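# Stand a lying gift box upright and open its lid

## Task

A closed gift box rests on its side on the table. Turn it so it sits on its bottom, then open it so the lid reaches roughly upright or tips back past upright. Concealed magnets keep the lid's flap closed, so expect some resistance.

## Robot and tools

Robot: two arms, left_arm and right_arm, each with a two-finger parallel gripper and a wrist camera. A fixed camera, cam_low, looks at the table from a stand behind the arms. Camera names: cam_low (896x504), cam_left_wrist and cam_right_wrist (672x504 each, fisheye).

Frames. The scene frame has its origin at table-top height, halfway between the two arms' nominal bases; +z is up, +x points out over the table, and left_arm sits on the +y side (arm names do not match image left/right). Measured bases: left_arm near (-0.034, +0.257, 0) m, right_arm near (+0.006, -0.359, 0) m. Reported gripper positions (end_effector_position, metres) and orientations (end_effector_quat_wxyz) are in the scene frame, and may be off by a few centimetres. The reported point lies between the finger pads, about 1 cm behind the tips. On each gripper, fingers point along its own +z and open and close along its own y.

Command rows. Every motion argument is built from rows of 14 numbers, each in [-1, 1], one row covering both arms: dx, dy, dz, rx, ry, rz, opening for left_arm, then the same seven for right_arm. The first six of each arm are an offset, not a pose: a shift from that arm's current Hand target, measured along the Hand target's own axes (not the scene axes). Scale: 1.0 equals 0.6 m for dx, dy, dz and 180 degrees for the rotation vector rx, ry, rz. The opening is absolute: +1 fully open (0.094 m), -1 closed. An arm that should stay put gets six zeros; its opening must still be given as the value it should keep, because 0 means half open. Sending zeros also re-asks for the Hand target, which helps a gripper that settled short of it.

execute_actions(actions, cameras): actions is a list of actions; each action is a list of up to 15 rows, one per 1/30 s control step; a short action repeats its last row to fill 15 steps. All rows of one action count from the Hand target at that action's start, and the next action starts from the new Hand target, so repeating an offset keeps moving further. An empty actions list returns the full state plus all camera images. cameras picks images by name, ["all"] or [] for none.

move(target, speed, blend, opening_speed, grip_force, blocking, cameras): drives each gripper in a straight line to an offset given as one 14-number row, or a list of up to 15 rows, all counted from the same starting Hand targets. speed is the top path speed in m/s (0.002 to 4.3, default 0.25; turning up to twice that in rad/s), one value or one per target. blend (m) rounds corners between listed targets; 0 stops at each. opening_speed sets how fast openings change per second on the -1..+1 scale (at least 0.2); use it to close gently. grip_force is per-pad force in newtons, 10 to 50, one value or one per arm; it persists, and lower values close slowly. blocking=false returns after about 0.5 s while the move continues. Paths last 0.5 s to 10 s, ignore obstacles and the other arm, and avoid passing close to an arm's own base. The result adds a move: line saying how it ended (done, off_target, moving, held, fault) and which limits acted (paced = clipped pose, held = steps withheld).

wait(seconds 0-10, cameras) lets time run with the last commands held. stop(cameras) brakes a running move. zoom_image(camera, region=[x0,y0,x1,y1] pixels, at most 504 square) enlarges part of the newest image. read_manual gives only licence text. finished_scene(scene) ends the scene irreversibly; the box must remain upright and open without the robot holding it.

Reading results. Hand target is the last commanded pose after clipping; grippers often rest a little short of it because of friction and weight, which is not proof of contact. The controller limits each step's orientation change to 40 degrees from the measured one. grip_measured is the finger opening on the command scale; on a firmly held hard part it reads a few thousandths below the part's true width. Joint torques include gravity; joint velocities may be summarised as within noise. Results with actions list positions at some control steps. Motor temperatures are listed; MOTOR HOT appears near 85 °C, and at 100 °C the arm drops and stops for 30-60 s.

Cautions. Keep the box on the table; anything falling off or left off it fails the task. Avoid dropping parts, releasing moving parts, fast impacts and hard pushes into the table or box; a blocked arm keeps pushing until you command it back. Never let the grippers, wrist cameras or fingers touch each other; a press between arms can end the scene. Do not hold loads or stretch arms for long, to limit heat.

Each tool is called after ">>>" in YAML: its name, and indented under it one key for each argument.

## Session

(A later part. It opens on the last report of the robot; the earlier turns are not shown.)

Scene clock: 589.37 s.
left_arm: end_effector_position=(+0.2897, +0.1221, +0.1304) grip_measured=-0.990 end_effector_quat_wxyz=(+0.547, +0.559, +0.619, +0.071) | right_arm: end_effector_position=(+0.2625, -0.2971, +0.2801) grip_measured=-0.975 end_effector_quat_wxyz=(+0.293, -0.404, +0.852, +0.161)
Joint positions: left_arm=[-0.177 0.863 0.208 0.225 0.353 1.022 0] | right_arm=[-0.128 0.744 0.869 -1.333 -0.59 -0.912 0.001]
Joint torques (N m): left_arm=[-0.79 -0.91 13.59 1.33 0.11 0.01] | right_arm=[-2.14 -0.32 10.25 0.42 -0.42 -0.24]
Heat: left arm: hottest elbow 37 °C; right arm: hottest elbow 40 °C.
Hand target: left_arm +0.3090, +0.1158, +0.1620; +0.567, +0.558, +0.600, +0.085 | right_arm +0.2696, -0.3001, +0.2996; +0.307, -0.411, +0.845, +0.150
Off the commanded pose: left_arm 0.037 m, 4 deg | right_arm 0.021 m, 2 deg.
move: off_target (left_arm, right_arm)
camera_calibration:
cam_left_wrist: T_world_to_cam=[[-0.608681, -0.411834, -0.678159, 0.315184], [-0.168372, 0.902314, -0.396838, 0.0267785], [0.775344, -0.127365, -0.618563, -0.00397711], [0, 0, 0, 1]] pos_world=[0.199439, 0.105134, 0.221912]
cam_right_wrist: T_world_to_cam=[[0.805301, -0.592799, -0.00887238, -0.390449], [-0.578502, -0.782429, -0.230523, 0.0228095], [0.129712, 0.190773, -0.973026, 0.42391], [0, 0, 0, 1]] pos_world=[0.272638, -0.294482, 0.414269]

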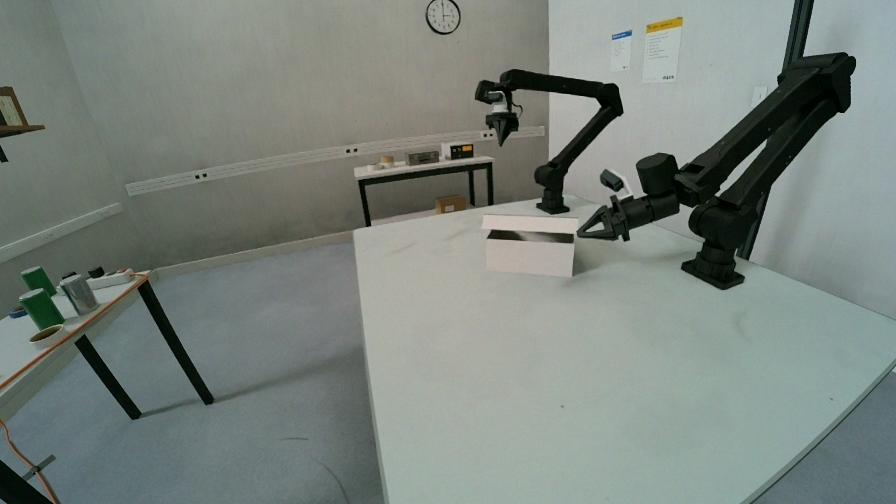

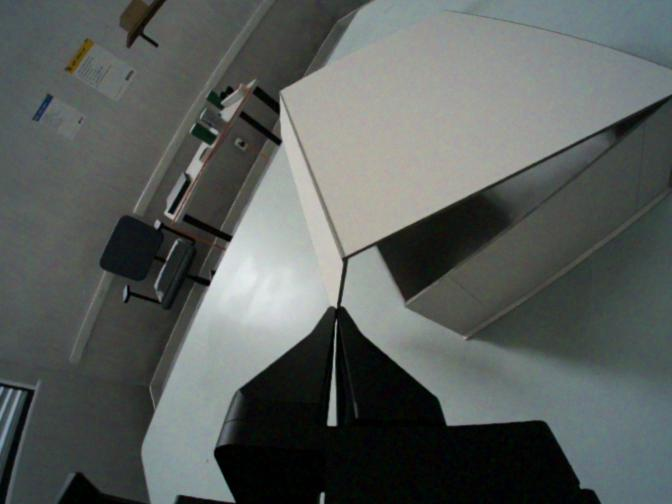

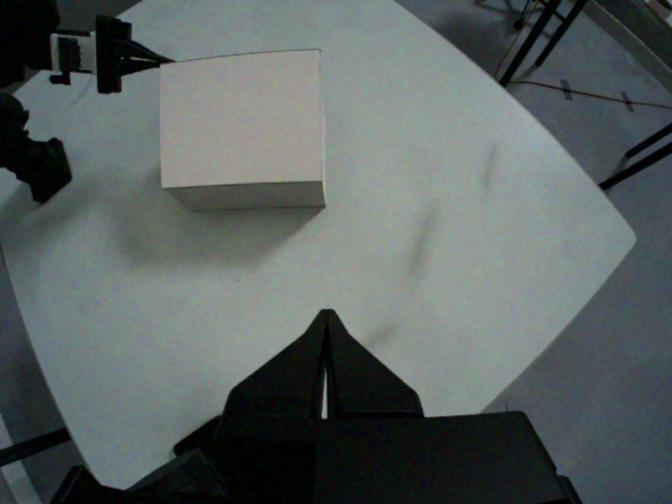

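>>> move:
  target: [-0.1058,0.0445,-0.0352,0,0,0.078,-1,0,0,0,0,0,0,-1]
  speed: 0.06
  cameras: ["cam_left_wrist","cam_right_wrist"]

Scene clock: 595.03 s.
left_arm: end_effector_position=(+0.2776, +0.0975, +0.1854) grip_measured=-0.990 end_effector_quat_wxyz=(+0.529, +0.632, +0.548, +0.140) | right_arm: end_effector_position=(+0.2625, -0.2971, +0.2801) grip_measured=-0.975 end_effector_quat_wxyz=(+0.293, -0.404, +0.852, +0.161)
Joint positions: left_arm=[-0.323 0.673 0.314 -0.065 0.212 1.21 0] | right_arm=[-0.128 0.744 0.869 -1.333 -0.59 -0.912 0.001]
Joint torques (N m): left_arm=[-0.73 0.38 15.41 1.35 0.06 -0.04] | right_arm=[-2.14 -0.32 10.25 0.4 -0.42 -0.24]
Heat: left arm: hottest elbow 38 °C; right arm: hottest elbow 41 °C.
Hand target: left_arm +0.2910, +0.0881, +0.2259; +0.552, +0.627, +0.527, +0.153 | right_arm +0.2696, -0.3001, +0.2996; +0.307, -0.411, +0.845, +0.150
Off the commanded pose: left_arm 0.044 m, 4 deg | right_arm 0.021 m, 2 deg.
move: off_target (left_arm, right_arm)
camera_calibration:
cam_left_wrist: T_world_to_cam=[[-0.546171, -0.212196, -0.810352, 0.322645], [-0.0437991, 0.973294, -0.225343, -0.00450574], [0.836528, -0.0875833, -0.540879, 0.00101851], [0, 0, 0, 1]] pos_world=[0.17517, 0.0729386, 0.260992]
cam_right_wrist: T_world_to_cam=[[0.805301, -0.592799, -0.00887238, -0.390449], [-0.578502, -0.782429, -0.230523, 0.0228095], [0.129712, 0.190773, -0.973026, 0.42391], [0, 0, 0, 1]] pos_world=[0.272638, -0.294482, 0.414269]
Images, in order (width x height): cam_left_wrist 672x504, cam_right_wrist 672x504.

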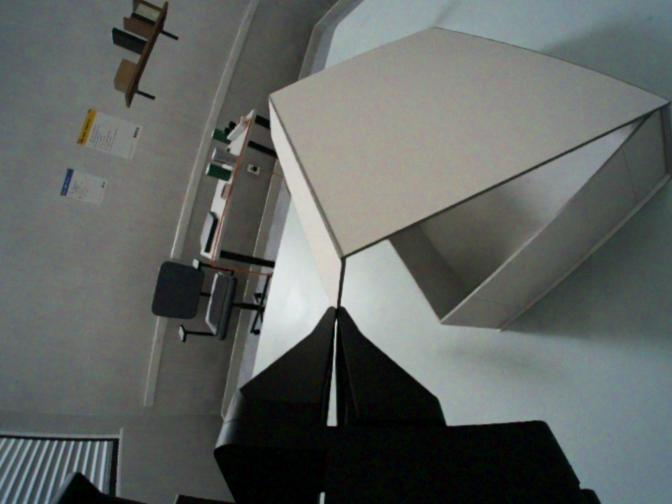

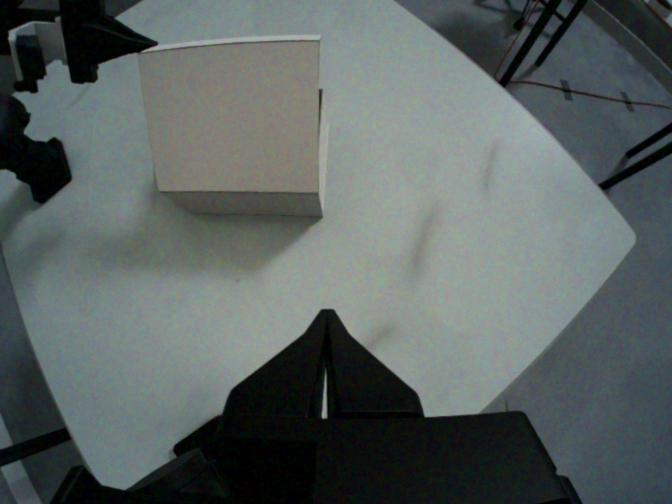

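>>> move:
  target: [-0.1023,0.0435,-0.0277,0,0,0.078,-1,0,0,0,0,0,0,-1]
  speed: 0.06
  cameras: ["cam_left_wrist","cam_right_wrist"]

Scene clock: 600.67 s.
left_arm: end_effector_position=(+0.2587, +0.0599, +0.2335) grip_measured=-0.990 end_effector_quat_wxyz=(+0.504, +0.698, +0.464, +0.208) | right_arm: end_effector_position=(+0.2625, -0.2971, +0.2801) grip_measured=-0.975 end_effector_quat_wxyz=(+0.293, -0.404, +0.852, +0.161)
Joint positions: left_arm=[-0.545 0.611 0.429 -0.235 0.004 1.378 0] | right_arm=[-0.128 0.744 0.869 -1.333 -0.59 -0.912 0.001]
Joint torques (N m): left_arm=[-1.03 1.03 16.24 1.57 0.02 -0.04] | right_arm=[-2.08 -0.38 10.25 0.42 -0.42 -0.24]
Heat: left arm: hottest elbow 39 °C; right arm: hottest elbow 42 °C.
Hand target: left_arm +0.2666, +0.0502, +0.2779; +0.529, +0.687, +0.447, +0.219 | right_arm +0.2696, -0.3001, +0.2996; +0.307, -0.411, +0.845, +0.150
Off the commanded pose: left_arm 0.046 m, 4 deg | right_arm 0.021 m, 2 deg.
move: off_target (left_arm, right_arm)
camera_calibration:
cam_left_wrist: T_world_to_cam=[[-0.445227, 0.00937223, -0.895368, 0.323768], [0.072243, 0.997061, -0.0254865, -0.0359296], [0.892498, -0.0760314, -0.444596, 0.00197204], [0, 0, 0, 1]] pos_world=[0.144986, 0.0329396, 0.289852]
cam_right_wrist: T_world_to_cam=[[0.805301, -0.592799, -0.00887238, -0.390449], [-0.578502, -0.782429, -0.230523, 0.0228095], [0.129712, 0.190773, -0.973026, 0.42391], [0, 0, 0, 1]] pos_world=[0.272638, -0.294482, 0.414269]
Images, in order (width x height): cam_left_wrist 672x504, cam_right_wrist 672x504.

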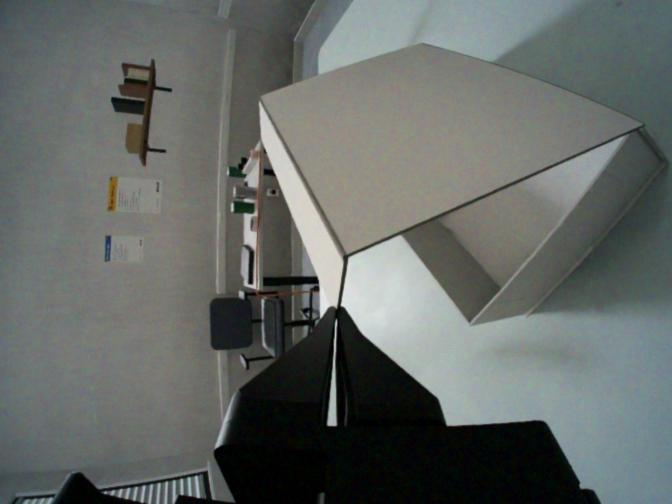

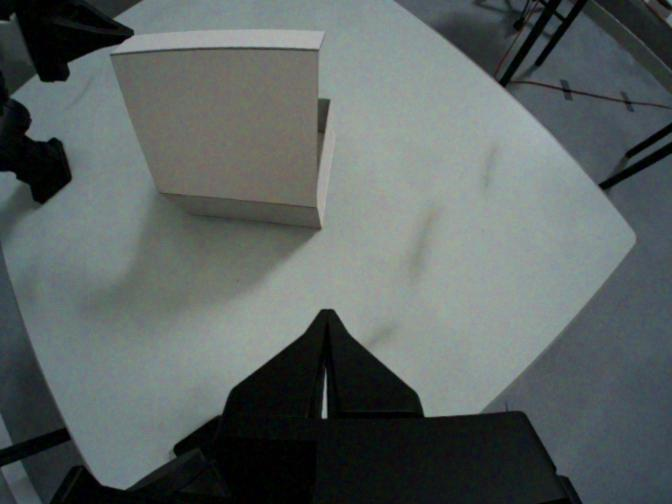

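>>> move:
  target: [-0.1217,0.0317,-0.0383,0.0048,-0.0256,0.0872,-1,0,0,0,0,0,0,-1]
  speed: 0.06
  cameras: ["cam_left_wrist","cam_right_wrist"]

Scene clock: 608.43 s.
left_arm: end_effector_position=(+0.2143, +0.0104, +0.2711) grip_measured=-0.990 end_effector_quat_wxyz=(+0.481, +0.768, +0.339, +0.250) | right_arm: end_effector_position=(+0.2625, -0.2971, +0.2801) grip_measured=-0.975 end_effector_quat_wxyz=(+0.293, -0.404, +0.852, +0.161)
Joint positions: left_arm=[-0.822 0.588 0.527 -0.369 -0.172 1.556 0] | right_arm=[-0.128 0.744 0.869 -1.333 -0.59 -0.912 0.001]
Joint torques (N m): left_arm=[-0.91 1.67 16.77 1.54 -0.11 -0.08] | right_arm=[-2.14 -0.32 10.25 0.42 -0.42 -0.24]
Motor temperatures (°C): left_arm=[32 33 41 33 29 29 30] | right_arm=[31 30 43 29 30 29 33]
Heat: left arm: hottest elbow 41 °C; right arm: hottest elbow 43 °C.
Hand target: left_arm +0.2192, -0.0001, +0.3158; +0.507, +0.754, +0.329, +0.259 | right_arm +0.2696, -0.3001, +0.2996; +0.307, -0.411, +0.845, +0.150
Off the commanded pose: left_arm 0.046 m, 4 deg | right_arm 0.021 m, 2 deg.
move: off_target (left_arm, right_arm)
camera_calibration:
cam_left_wrist: T_world_to_cam=[[-0.296747, 0.256842, -0.919768, 0.310382], [0.245581, 0.951284, 0.18641, -0.0765868], [0.922839, -0.170561, -0.345366, 0.0220684], [0, 0, 0, 1]] pos_world=[0.0905475, -0.00309925, 0.307378]
cam_right_wrist: T_world_to_cam=[[0.805301, -0.592799, -0.00887238, -0.390449], [-0.578502, -0.782429, -0.230523, 0.0228095], [0.129712, 0.190773, -0.973026, 0.42391], [0, 0, 0, 1]] pos_world=[0.272638, -0.294482, 0.414269]
Images, in order (width x height): cam_left_wrist 672x504, cam_right_wrist 672x504.

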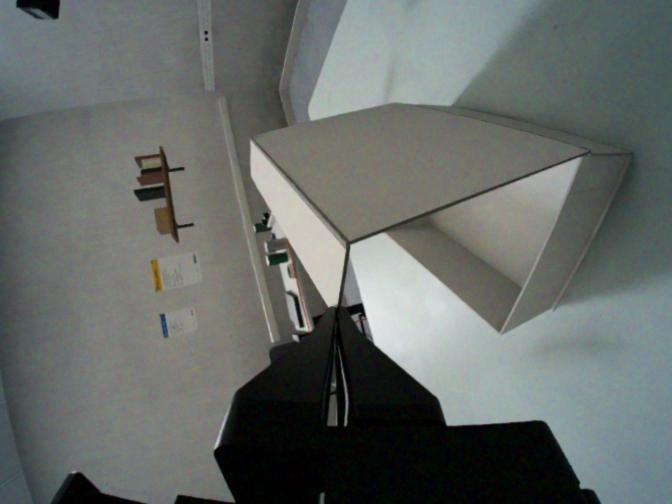

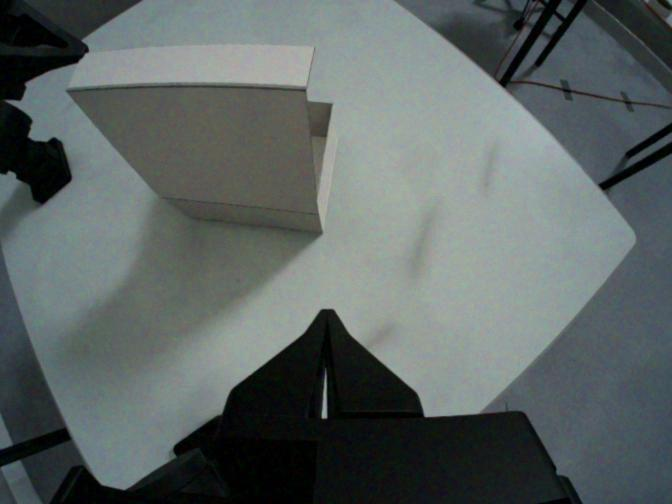

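>>> move:
  target: [-0.11,0.0237,-0.0145,-0.0013,-0.0208,0.0634,-1,0,0,0,0,0,0,-1]
  speed: 0.06
  cameras: ["all"]

Scene clock: 615.23 s.
left_arm: end_effector_position=(+0.1709, -0.0369, +0.2834) grip_measured=-0.991 end_effector_quat_wxyz=(+0.464, +0.806, +0.240, +0.279) | right_arm: end_effector_position=(+0.2625, -0.2971, +0.2801) grip_measured=-0.975 end_effector_quat_wxyz=(+0.293, -0.404, +0.852, +0.161)
Joint positions: left_arm=[-1.083 0.641 0.581 -0.397 -0.35 1.656 0] | right_arm=[-0.128 0.744 0.869 -1.333 -0.59 -0.912 0.001]
Joint torques (N m): left_arm=[-1.03 1.38 17.07 1.52 -0.21 -0.03] | right_arm=[-2.08 -0.38 10.25 0.4 -0.42 -0.24]
Heat: left arm: hottest elbow 42 °C; right arm: hottest elbow 43 °C.
Hand target: left_arm +0.1733, -0.0487, +0.3285; +0.491, +0.790, +0.235, +0.284 | right_arm +0.2696, -0.3001, +0.2996; +0.307, -0.411, +0.845, +0.150
Off the commanded pose: left_arm 0.047 m, 4 deg | right_arm 0.021 m, 2 deg.
move: off_target (left_arm, right_arm)
camera_calibration:
cam_left_wrist: T_world_to_cam=[[-0.149762, 0.410195, -0.899618, 0.295755], [0.347435, 0.873686, 0.340532, -0.0872748], [0.925667, -0.26156, -0.273361, 0.0340987], [0, 0, 0, 1]] pos_world=[0.0430511, -0.0361476, 0.305108]
cam_right_wrist: T_world_to_cam=[[0.805301, -0.592799, -0.00887238, -0.390449], [-0.578502, -0.782429, -0.230523, 0.0228095], [0.129712, 0.190773, -0.973026, 0.42391], [0, 0, 0, 1]] pos_world=[0.272638, -0.294482, 0.414269]

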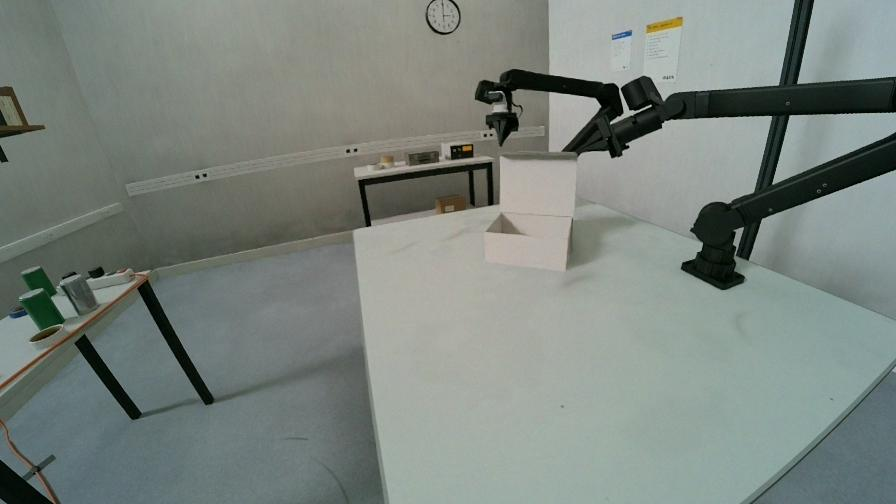

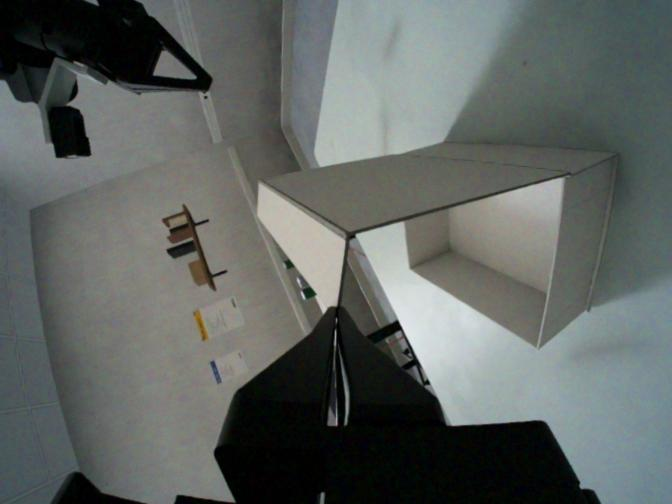

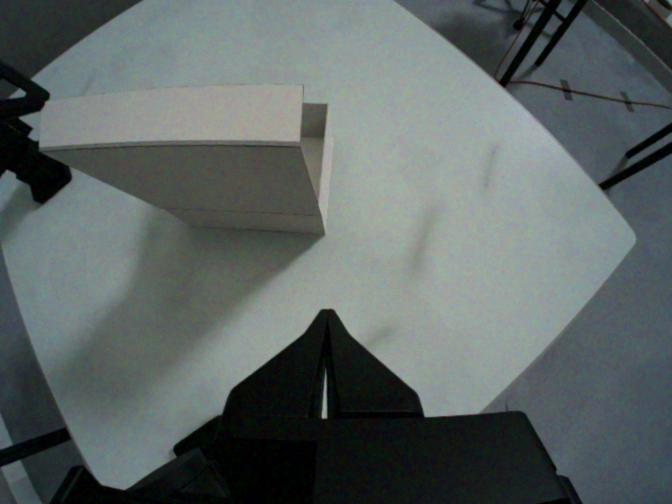

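>>> move:
  target: [0,0,0,0,0,0,-1,-0.0235,0.2162,0.1798,0,0,0,-1]
  speed: 0.12
  cameras: ["all"]

Scene clock: 632.37 s.
left_arm: end_effector_position=(+0.1710, -0.0369, +0.2835) grip_measured=-0.991 end_effector_quat_wxyz=(+0.463, +0.806, +0.240, +0.279) | right_arm: end_effector_position=(+0.2150, -0.1611, +0.2234) grip_measured=-0.975 end_effector_quat_wxyz=(+0.303, -0.415, +0.846, +0.146)
Joint positions: left_arm=[-1.083 0.642 0.581 -0.397 -0.35 1.657 0] | right_arm=[0.679 0.615 0.645 -0.929 -0.149 -0.191 0.001]
Joint torques (N m): left_arm=[-0.62 2.78 16.9 1.52 -0.19 -0.02] | right_arm=[-0.85 0.56 7.66 1.65 0.06 0.1]
Heat: left arm: hottest elbow 44 °C; right arm: hottest elbow 44 °C.
Hand target: left_arm +0.1734, -0.0488, +0.3285; +0.490, +0.790, +0.235, +0.284 | right_arm +0.2171, -0.1568, +0.2264; +0.308, -0.410, +0.845, +0.150
Off the commanded pose: left_arm 0.047 m, 4 deg | right_arm 0.006 m, 1 deg.
move: off_target (left_arm)
camera_calibration:
cam_left_wrist: T_world_to_cam=[[-0.149342, 0.411053, -0.899296, 0.29571], [0.347561, 0.87328, 0.341444, -0.0874853], [0.925688, -0.261568, -0.273283, 0.0340476], [0, 0, 0, 1]] pos_world=[0.0430508, -0.0362474, 0.305106]
cam_right_wrist: T_world_to_cam=[[0.811614, -0.583236, 0.0334487, -0.281302], [-0.560955, -0.794038, -0.234163, 0.0838042], [0.163132, 0.171287, -0.971622, 0.338282], [0, 0, 0, 1]] pos_world=[0.220135, -0.155465, 0.357716]

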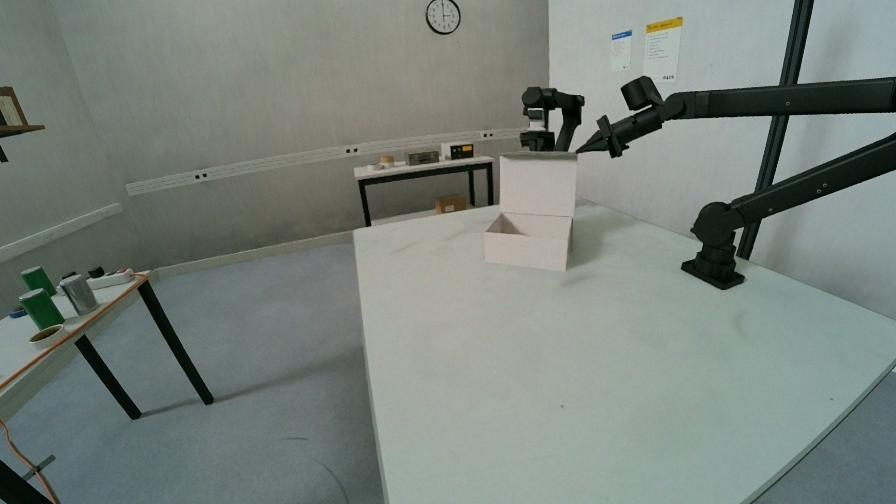

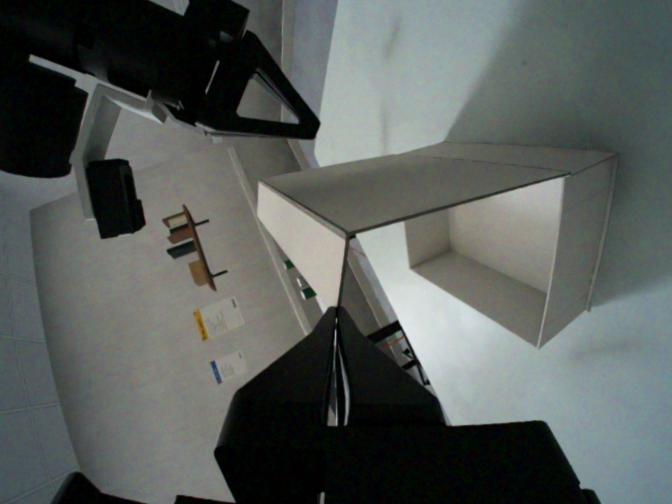

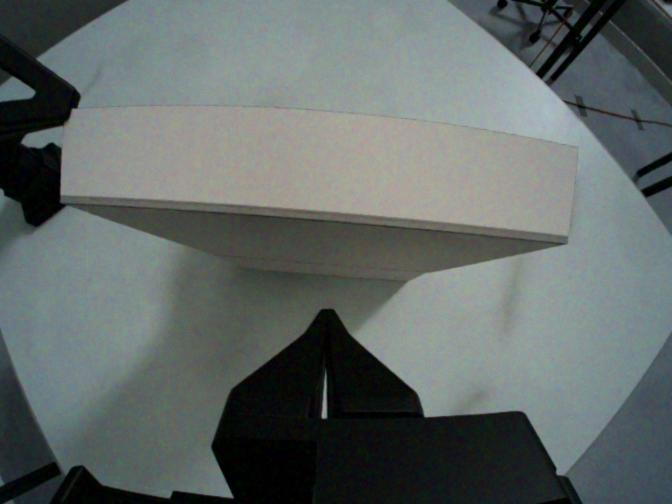

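>>> move:
  target: [-0.0495,0.0082,0.0045,0,0,0.028,-1,0,0,0,0,0,0,-1]
  speed: 0.06
  cameras: ["cam_left_wrist","cam_right_wrist"]

Scene clock: 639.37 s.
left_arm: end_effector_position=(+0.1519, -0.0572, +0.2832) grip_measured=-0.991 end_effector_quat_wxyz=(+0.447, +0.817, +0.201, +0.302) | right_arm: end_effector_position=(+0.2150, -0.1611, +0.2234) grip_measured=-0.975 end_effector_quat_wxyz=(+0.303, -0.415, +0.846, +0.146)
Joint positions: left_arm=[-1.205 0.69 0.602 -0.397 -0.461 1.692 0] | right_arm=[0.679 0.615 0.645 -0.929 -0.149 -0.191 0.001]
Joint torques (N m): left_arm=[-0.5 0.26 16.49 2.18 -0.21 -0.02] | right_arm=[-0.85 0.56 7.66 1.63 0.06 0.1]
Heat: left arm: hottest elbow 45 °C; right arm: hottest elbow 44 °C.
Hand target: left_arm +0.1540, -0.0718, +0.3257; +0.478, +0.799, +0.200, +0.305 | right_arm +0.2171, -0.1568, +0.2264; +0.308, -0.410, +0.845, +0.150
Off the commanded pose: left_arm 0.045 m, 4 deg | right_arm 0.006 m, 1 deg.
move: off_target (left_arm)
camera_calibration:
cam_left_wrist: T_world_to_cam=[[-0.081259, 0.475902, -0.875736, 0.287619], [0.356809, 0.8343, 0.420276, -0.0889665], [0.930637, -0.278319, -0.2376, 0.0344872], [0, 0, 0, 1]] pos_world=[0.0230206, -0.0530551, 0.297463]
cam_right_wrist: T_world_to_cam=[[0.811311, -0.583685, 0.0329533, -0.281211], [-0.561477, -0.793664, -0.23418, 0.0840388], [0.162841, 0.17149, -0.971635, 0.338366], [0, 0, 0, 1]] pos_world=[0.220235, -0.155466, 0.357715]
Images, in order (width x height): cam_left_wrist 672x504, cam_right_wrist 672x504.

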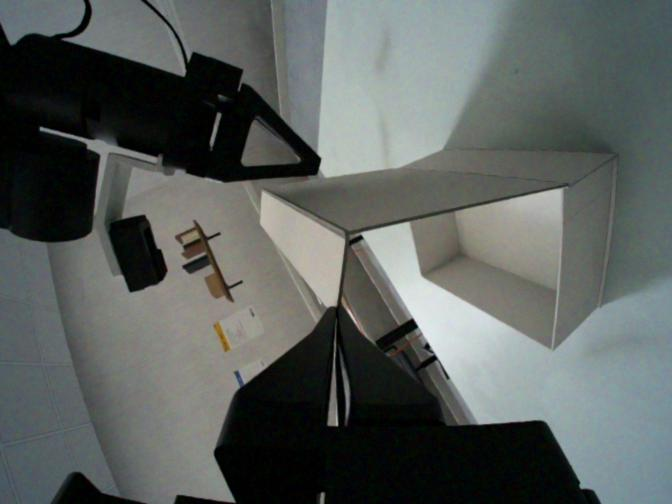

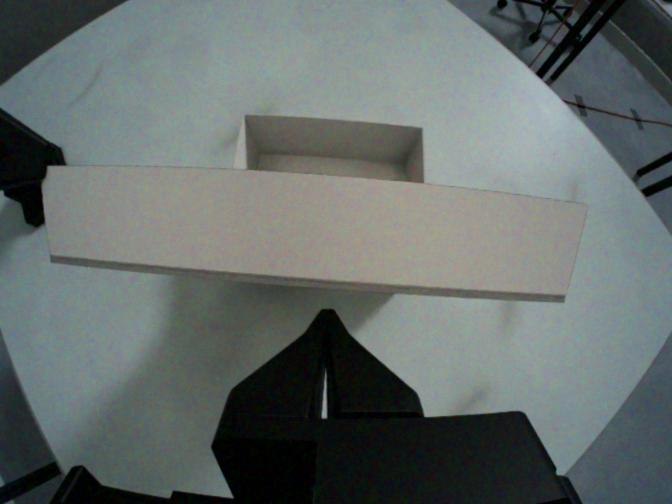

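>>> move:
  target: [0,0,0,0,0,0,-0.5,0,0,0,0,0,0,-1]
  speed: 0.06
  opening_speed: 0.25
  cameras: ["all"]

Scene clock: 644.93 s.
left_arm: end_effector_position=(+0.1518, -0.0573, +0.2830) grip_measured=-0.503 end_effector_quat_wxyz=(+0.447, +0.818, +0.201, +0.302) | right_arm: end_effector_position=(+0.2150, -0.1611, +0.2234) grip_measured=-0.975 end_effector_quat_wxyz=(+0.303, -0.415, +0.846, +0.146)
Joint positions: left_arm=[-1.205 0.69 0.602 -0.397 -0.461 1.693 0.023] | right_arm=[0.679 0.615 0.645 -0.929 -0.149 -0.191 0.001]
Joint torques (N m): left_arm=[-0.67 0.97 16.4 2.21 -0.18 -0.09] | right_arm=[-0.85 0.56 7.65 1.65 0.06 0.1]
Motor temperatures (°C): left_arm=[32 32 47 33 29 29 30] | right_arm=[31 30 43 29 29 29 33]
Heat: left arm: hottest elbow 47 °C; right arm: hottest elbow 43 °C.
Hand target: left_arm +0.1540, -0.0718, +0.3255; +0.477, +0.799, +0.200, +0.305 | right_arm +0.2171, -0.1568, +0.2264; +0.308, -0.410, +0.845, +0.150
Off the commanded pose: left_arm 0.045 m, 4 deg | right_arm 0.006 m, 1 deg.
move: off_target (left_arm)
camera_calibration:
cam_left_wrist: T_world_to_cam=[[-0.0806081, 0.476677, -0.875375, 0.287441], [0.357282, 0.833692, 0.421079, -0.0891694], [0.930512, -0.278813, -0.23751, 0.034507], [0, 0, 0, 1]] pos_world=[0.0229194, -0.0530556, 0.297362]
cam_right_wrist: T_world_to_cam=[[0.811311, -0.583685, 0.0329533, -0.281211], [-0.561477, -0.793664, -0.23418, 0.0840388], [0.162841, 0.17149, -0.971635, 0.338366], [0, 0, 0, 1]] pos_world=[0.220235, -0.155466, 0.357715]

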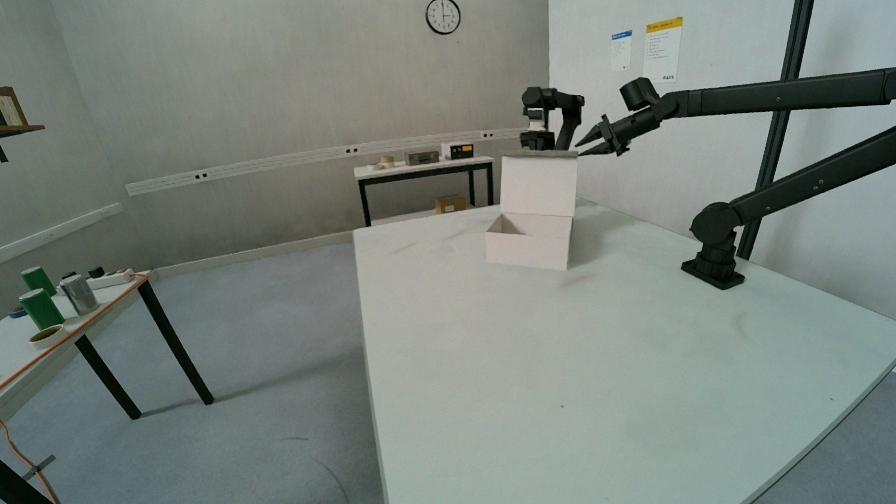

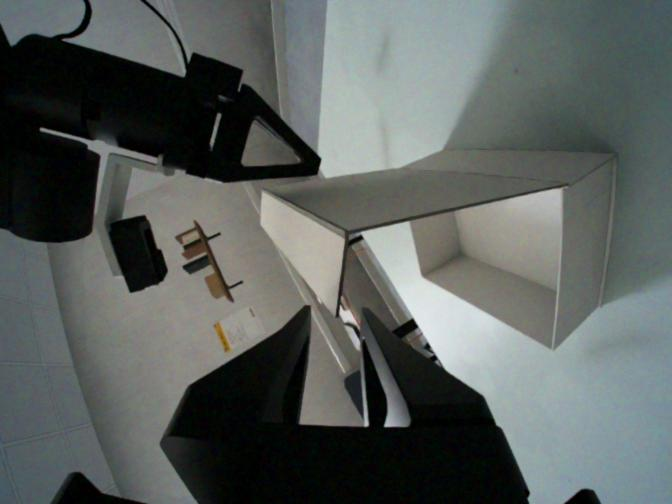

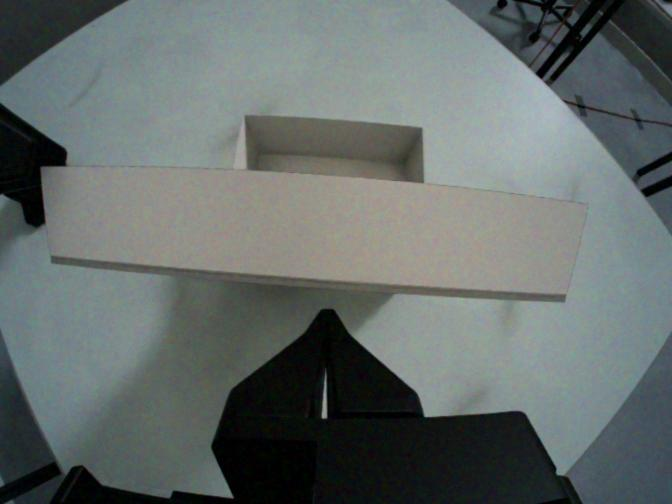

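>>> move:
  target: [0,0,-0.13,0,0,0,-0.5,0,0,-0.1667,0,0,0,-1]
  speed: 0.1
  cameras: ["all"]

Scene clock: 648.87 s.
left_arm: end_effector_position=(+0.1031, -0.0182, +0.3143) grip_measured=-0.502 end_effector_quat_wxyz=(+0.450, +0.815, +0.191, +0.311) | right_arm: end_effector_position=(+0.1743, -0.2072, +0.2779) grip_measured=-0.975 end_effector_quat_wxyz=(+0.285, -0.407, +0.854, +0.150)
Joint positions: left_arm=[-1.41 0.515 0.634 -0.646 -0.646 1.609 0.023] | right_arm=[0.579 0.474 0.772 -1.244 -0.216 -0.25 0.001]
Joint torques (N m): left_arm=[-0.56 1.38 16.1 1.21 -0.27 -0.24] | right_arm=[-2.2 1.85 10.58 0.81 -0.14 -0.23]
Heat: left arm: hottest elbow 47 °C; right arm: hottest elbow 43 °C.
Hand target: left_arm +0.1011, -0.0217, +0.3536; +0.478, +0.799, +0.200, +0.305 | right_arm +0.1775, -0.2074, +0.3030; +0.308, -0.410, +0.845, +0.150
Off the commanded pose: left_arm 0.039 m, 4 deg | right_arm 0.025 m, 3 deg.
move: off_target (left_arm, right_arm)
camera_calibration:
cam_left_wrist: T_world_to_cam=[[-0.0524188, 0.480401, -0.875481, 0.289382], [0.353069, 0.82898, 0.433745, -0.121218], [0.934128, -0.286369, -0.213069, 0.0899725], [0, 0, 0, 1]] pos_world=[-0.0260785, -0.0127667, 0.325096]
cam_right_wrist: T_world_to_cam=[[0.805086, -0.593144, 0.00417679, -0.269711], [-0.579704, -0.788296, -0.206236, 0.0338744], [0.12562, 0.163617, -0.978493, 0.412678], [0, 0, 0, 1]] pos_world=[0.184937, -0.200796, 0.411915]

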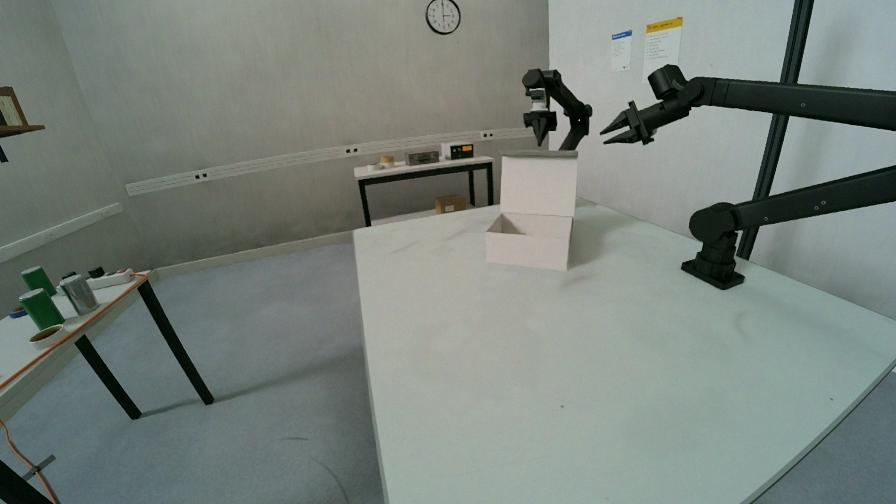

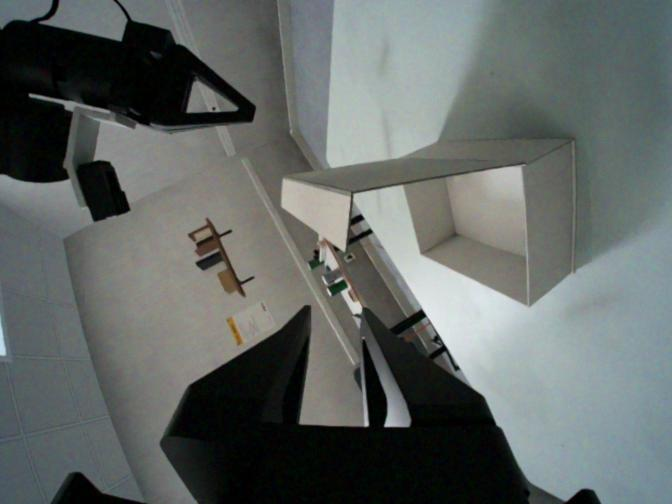

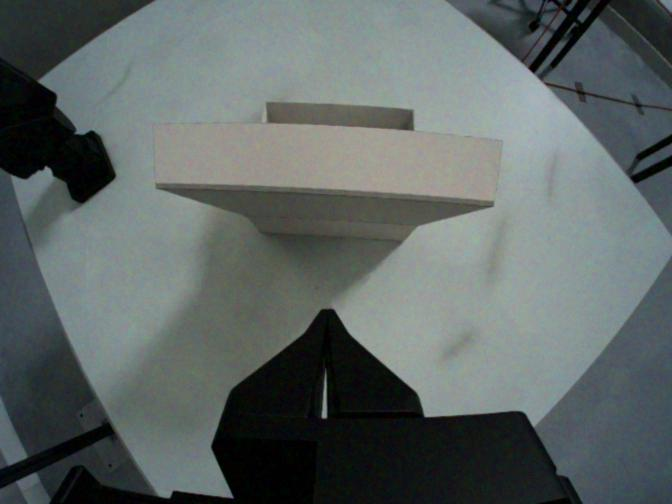

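>>> finished_scene:
  scene: 1

The scene is finished: the task was done.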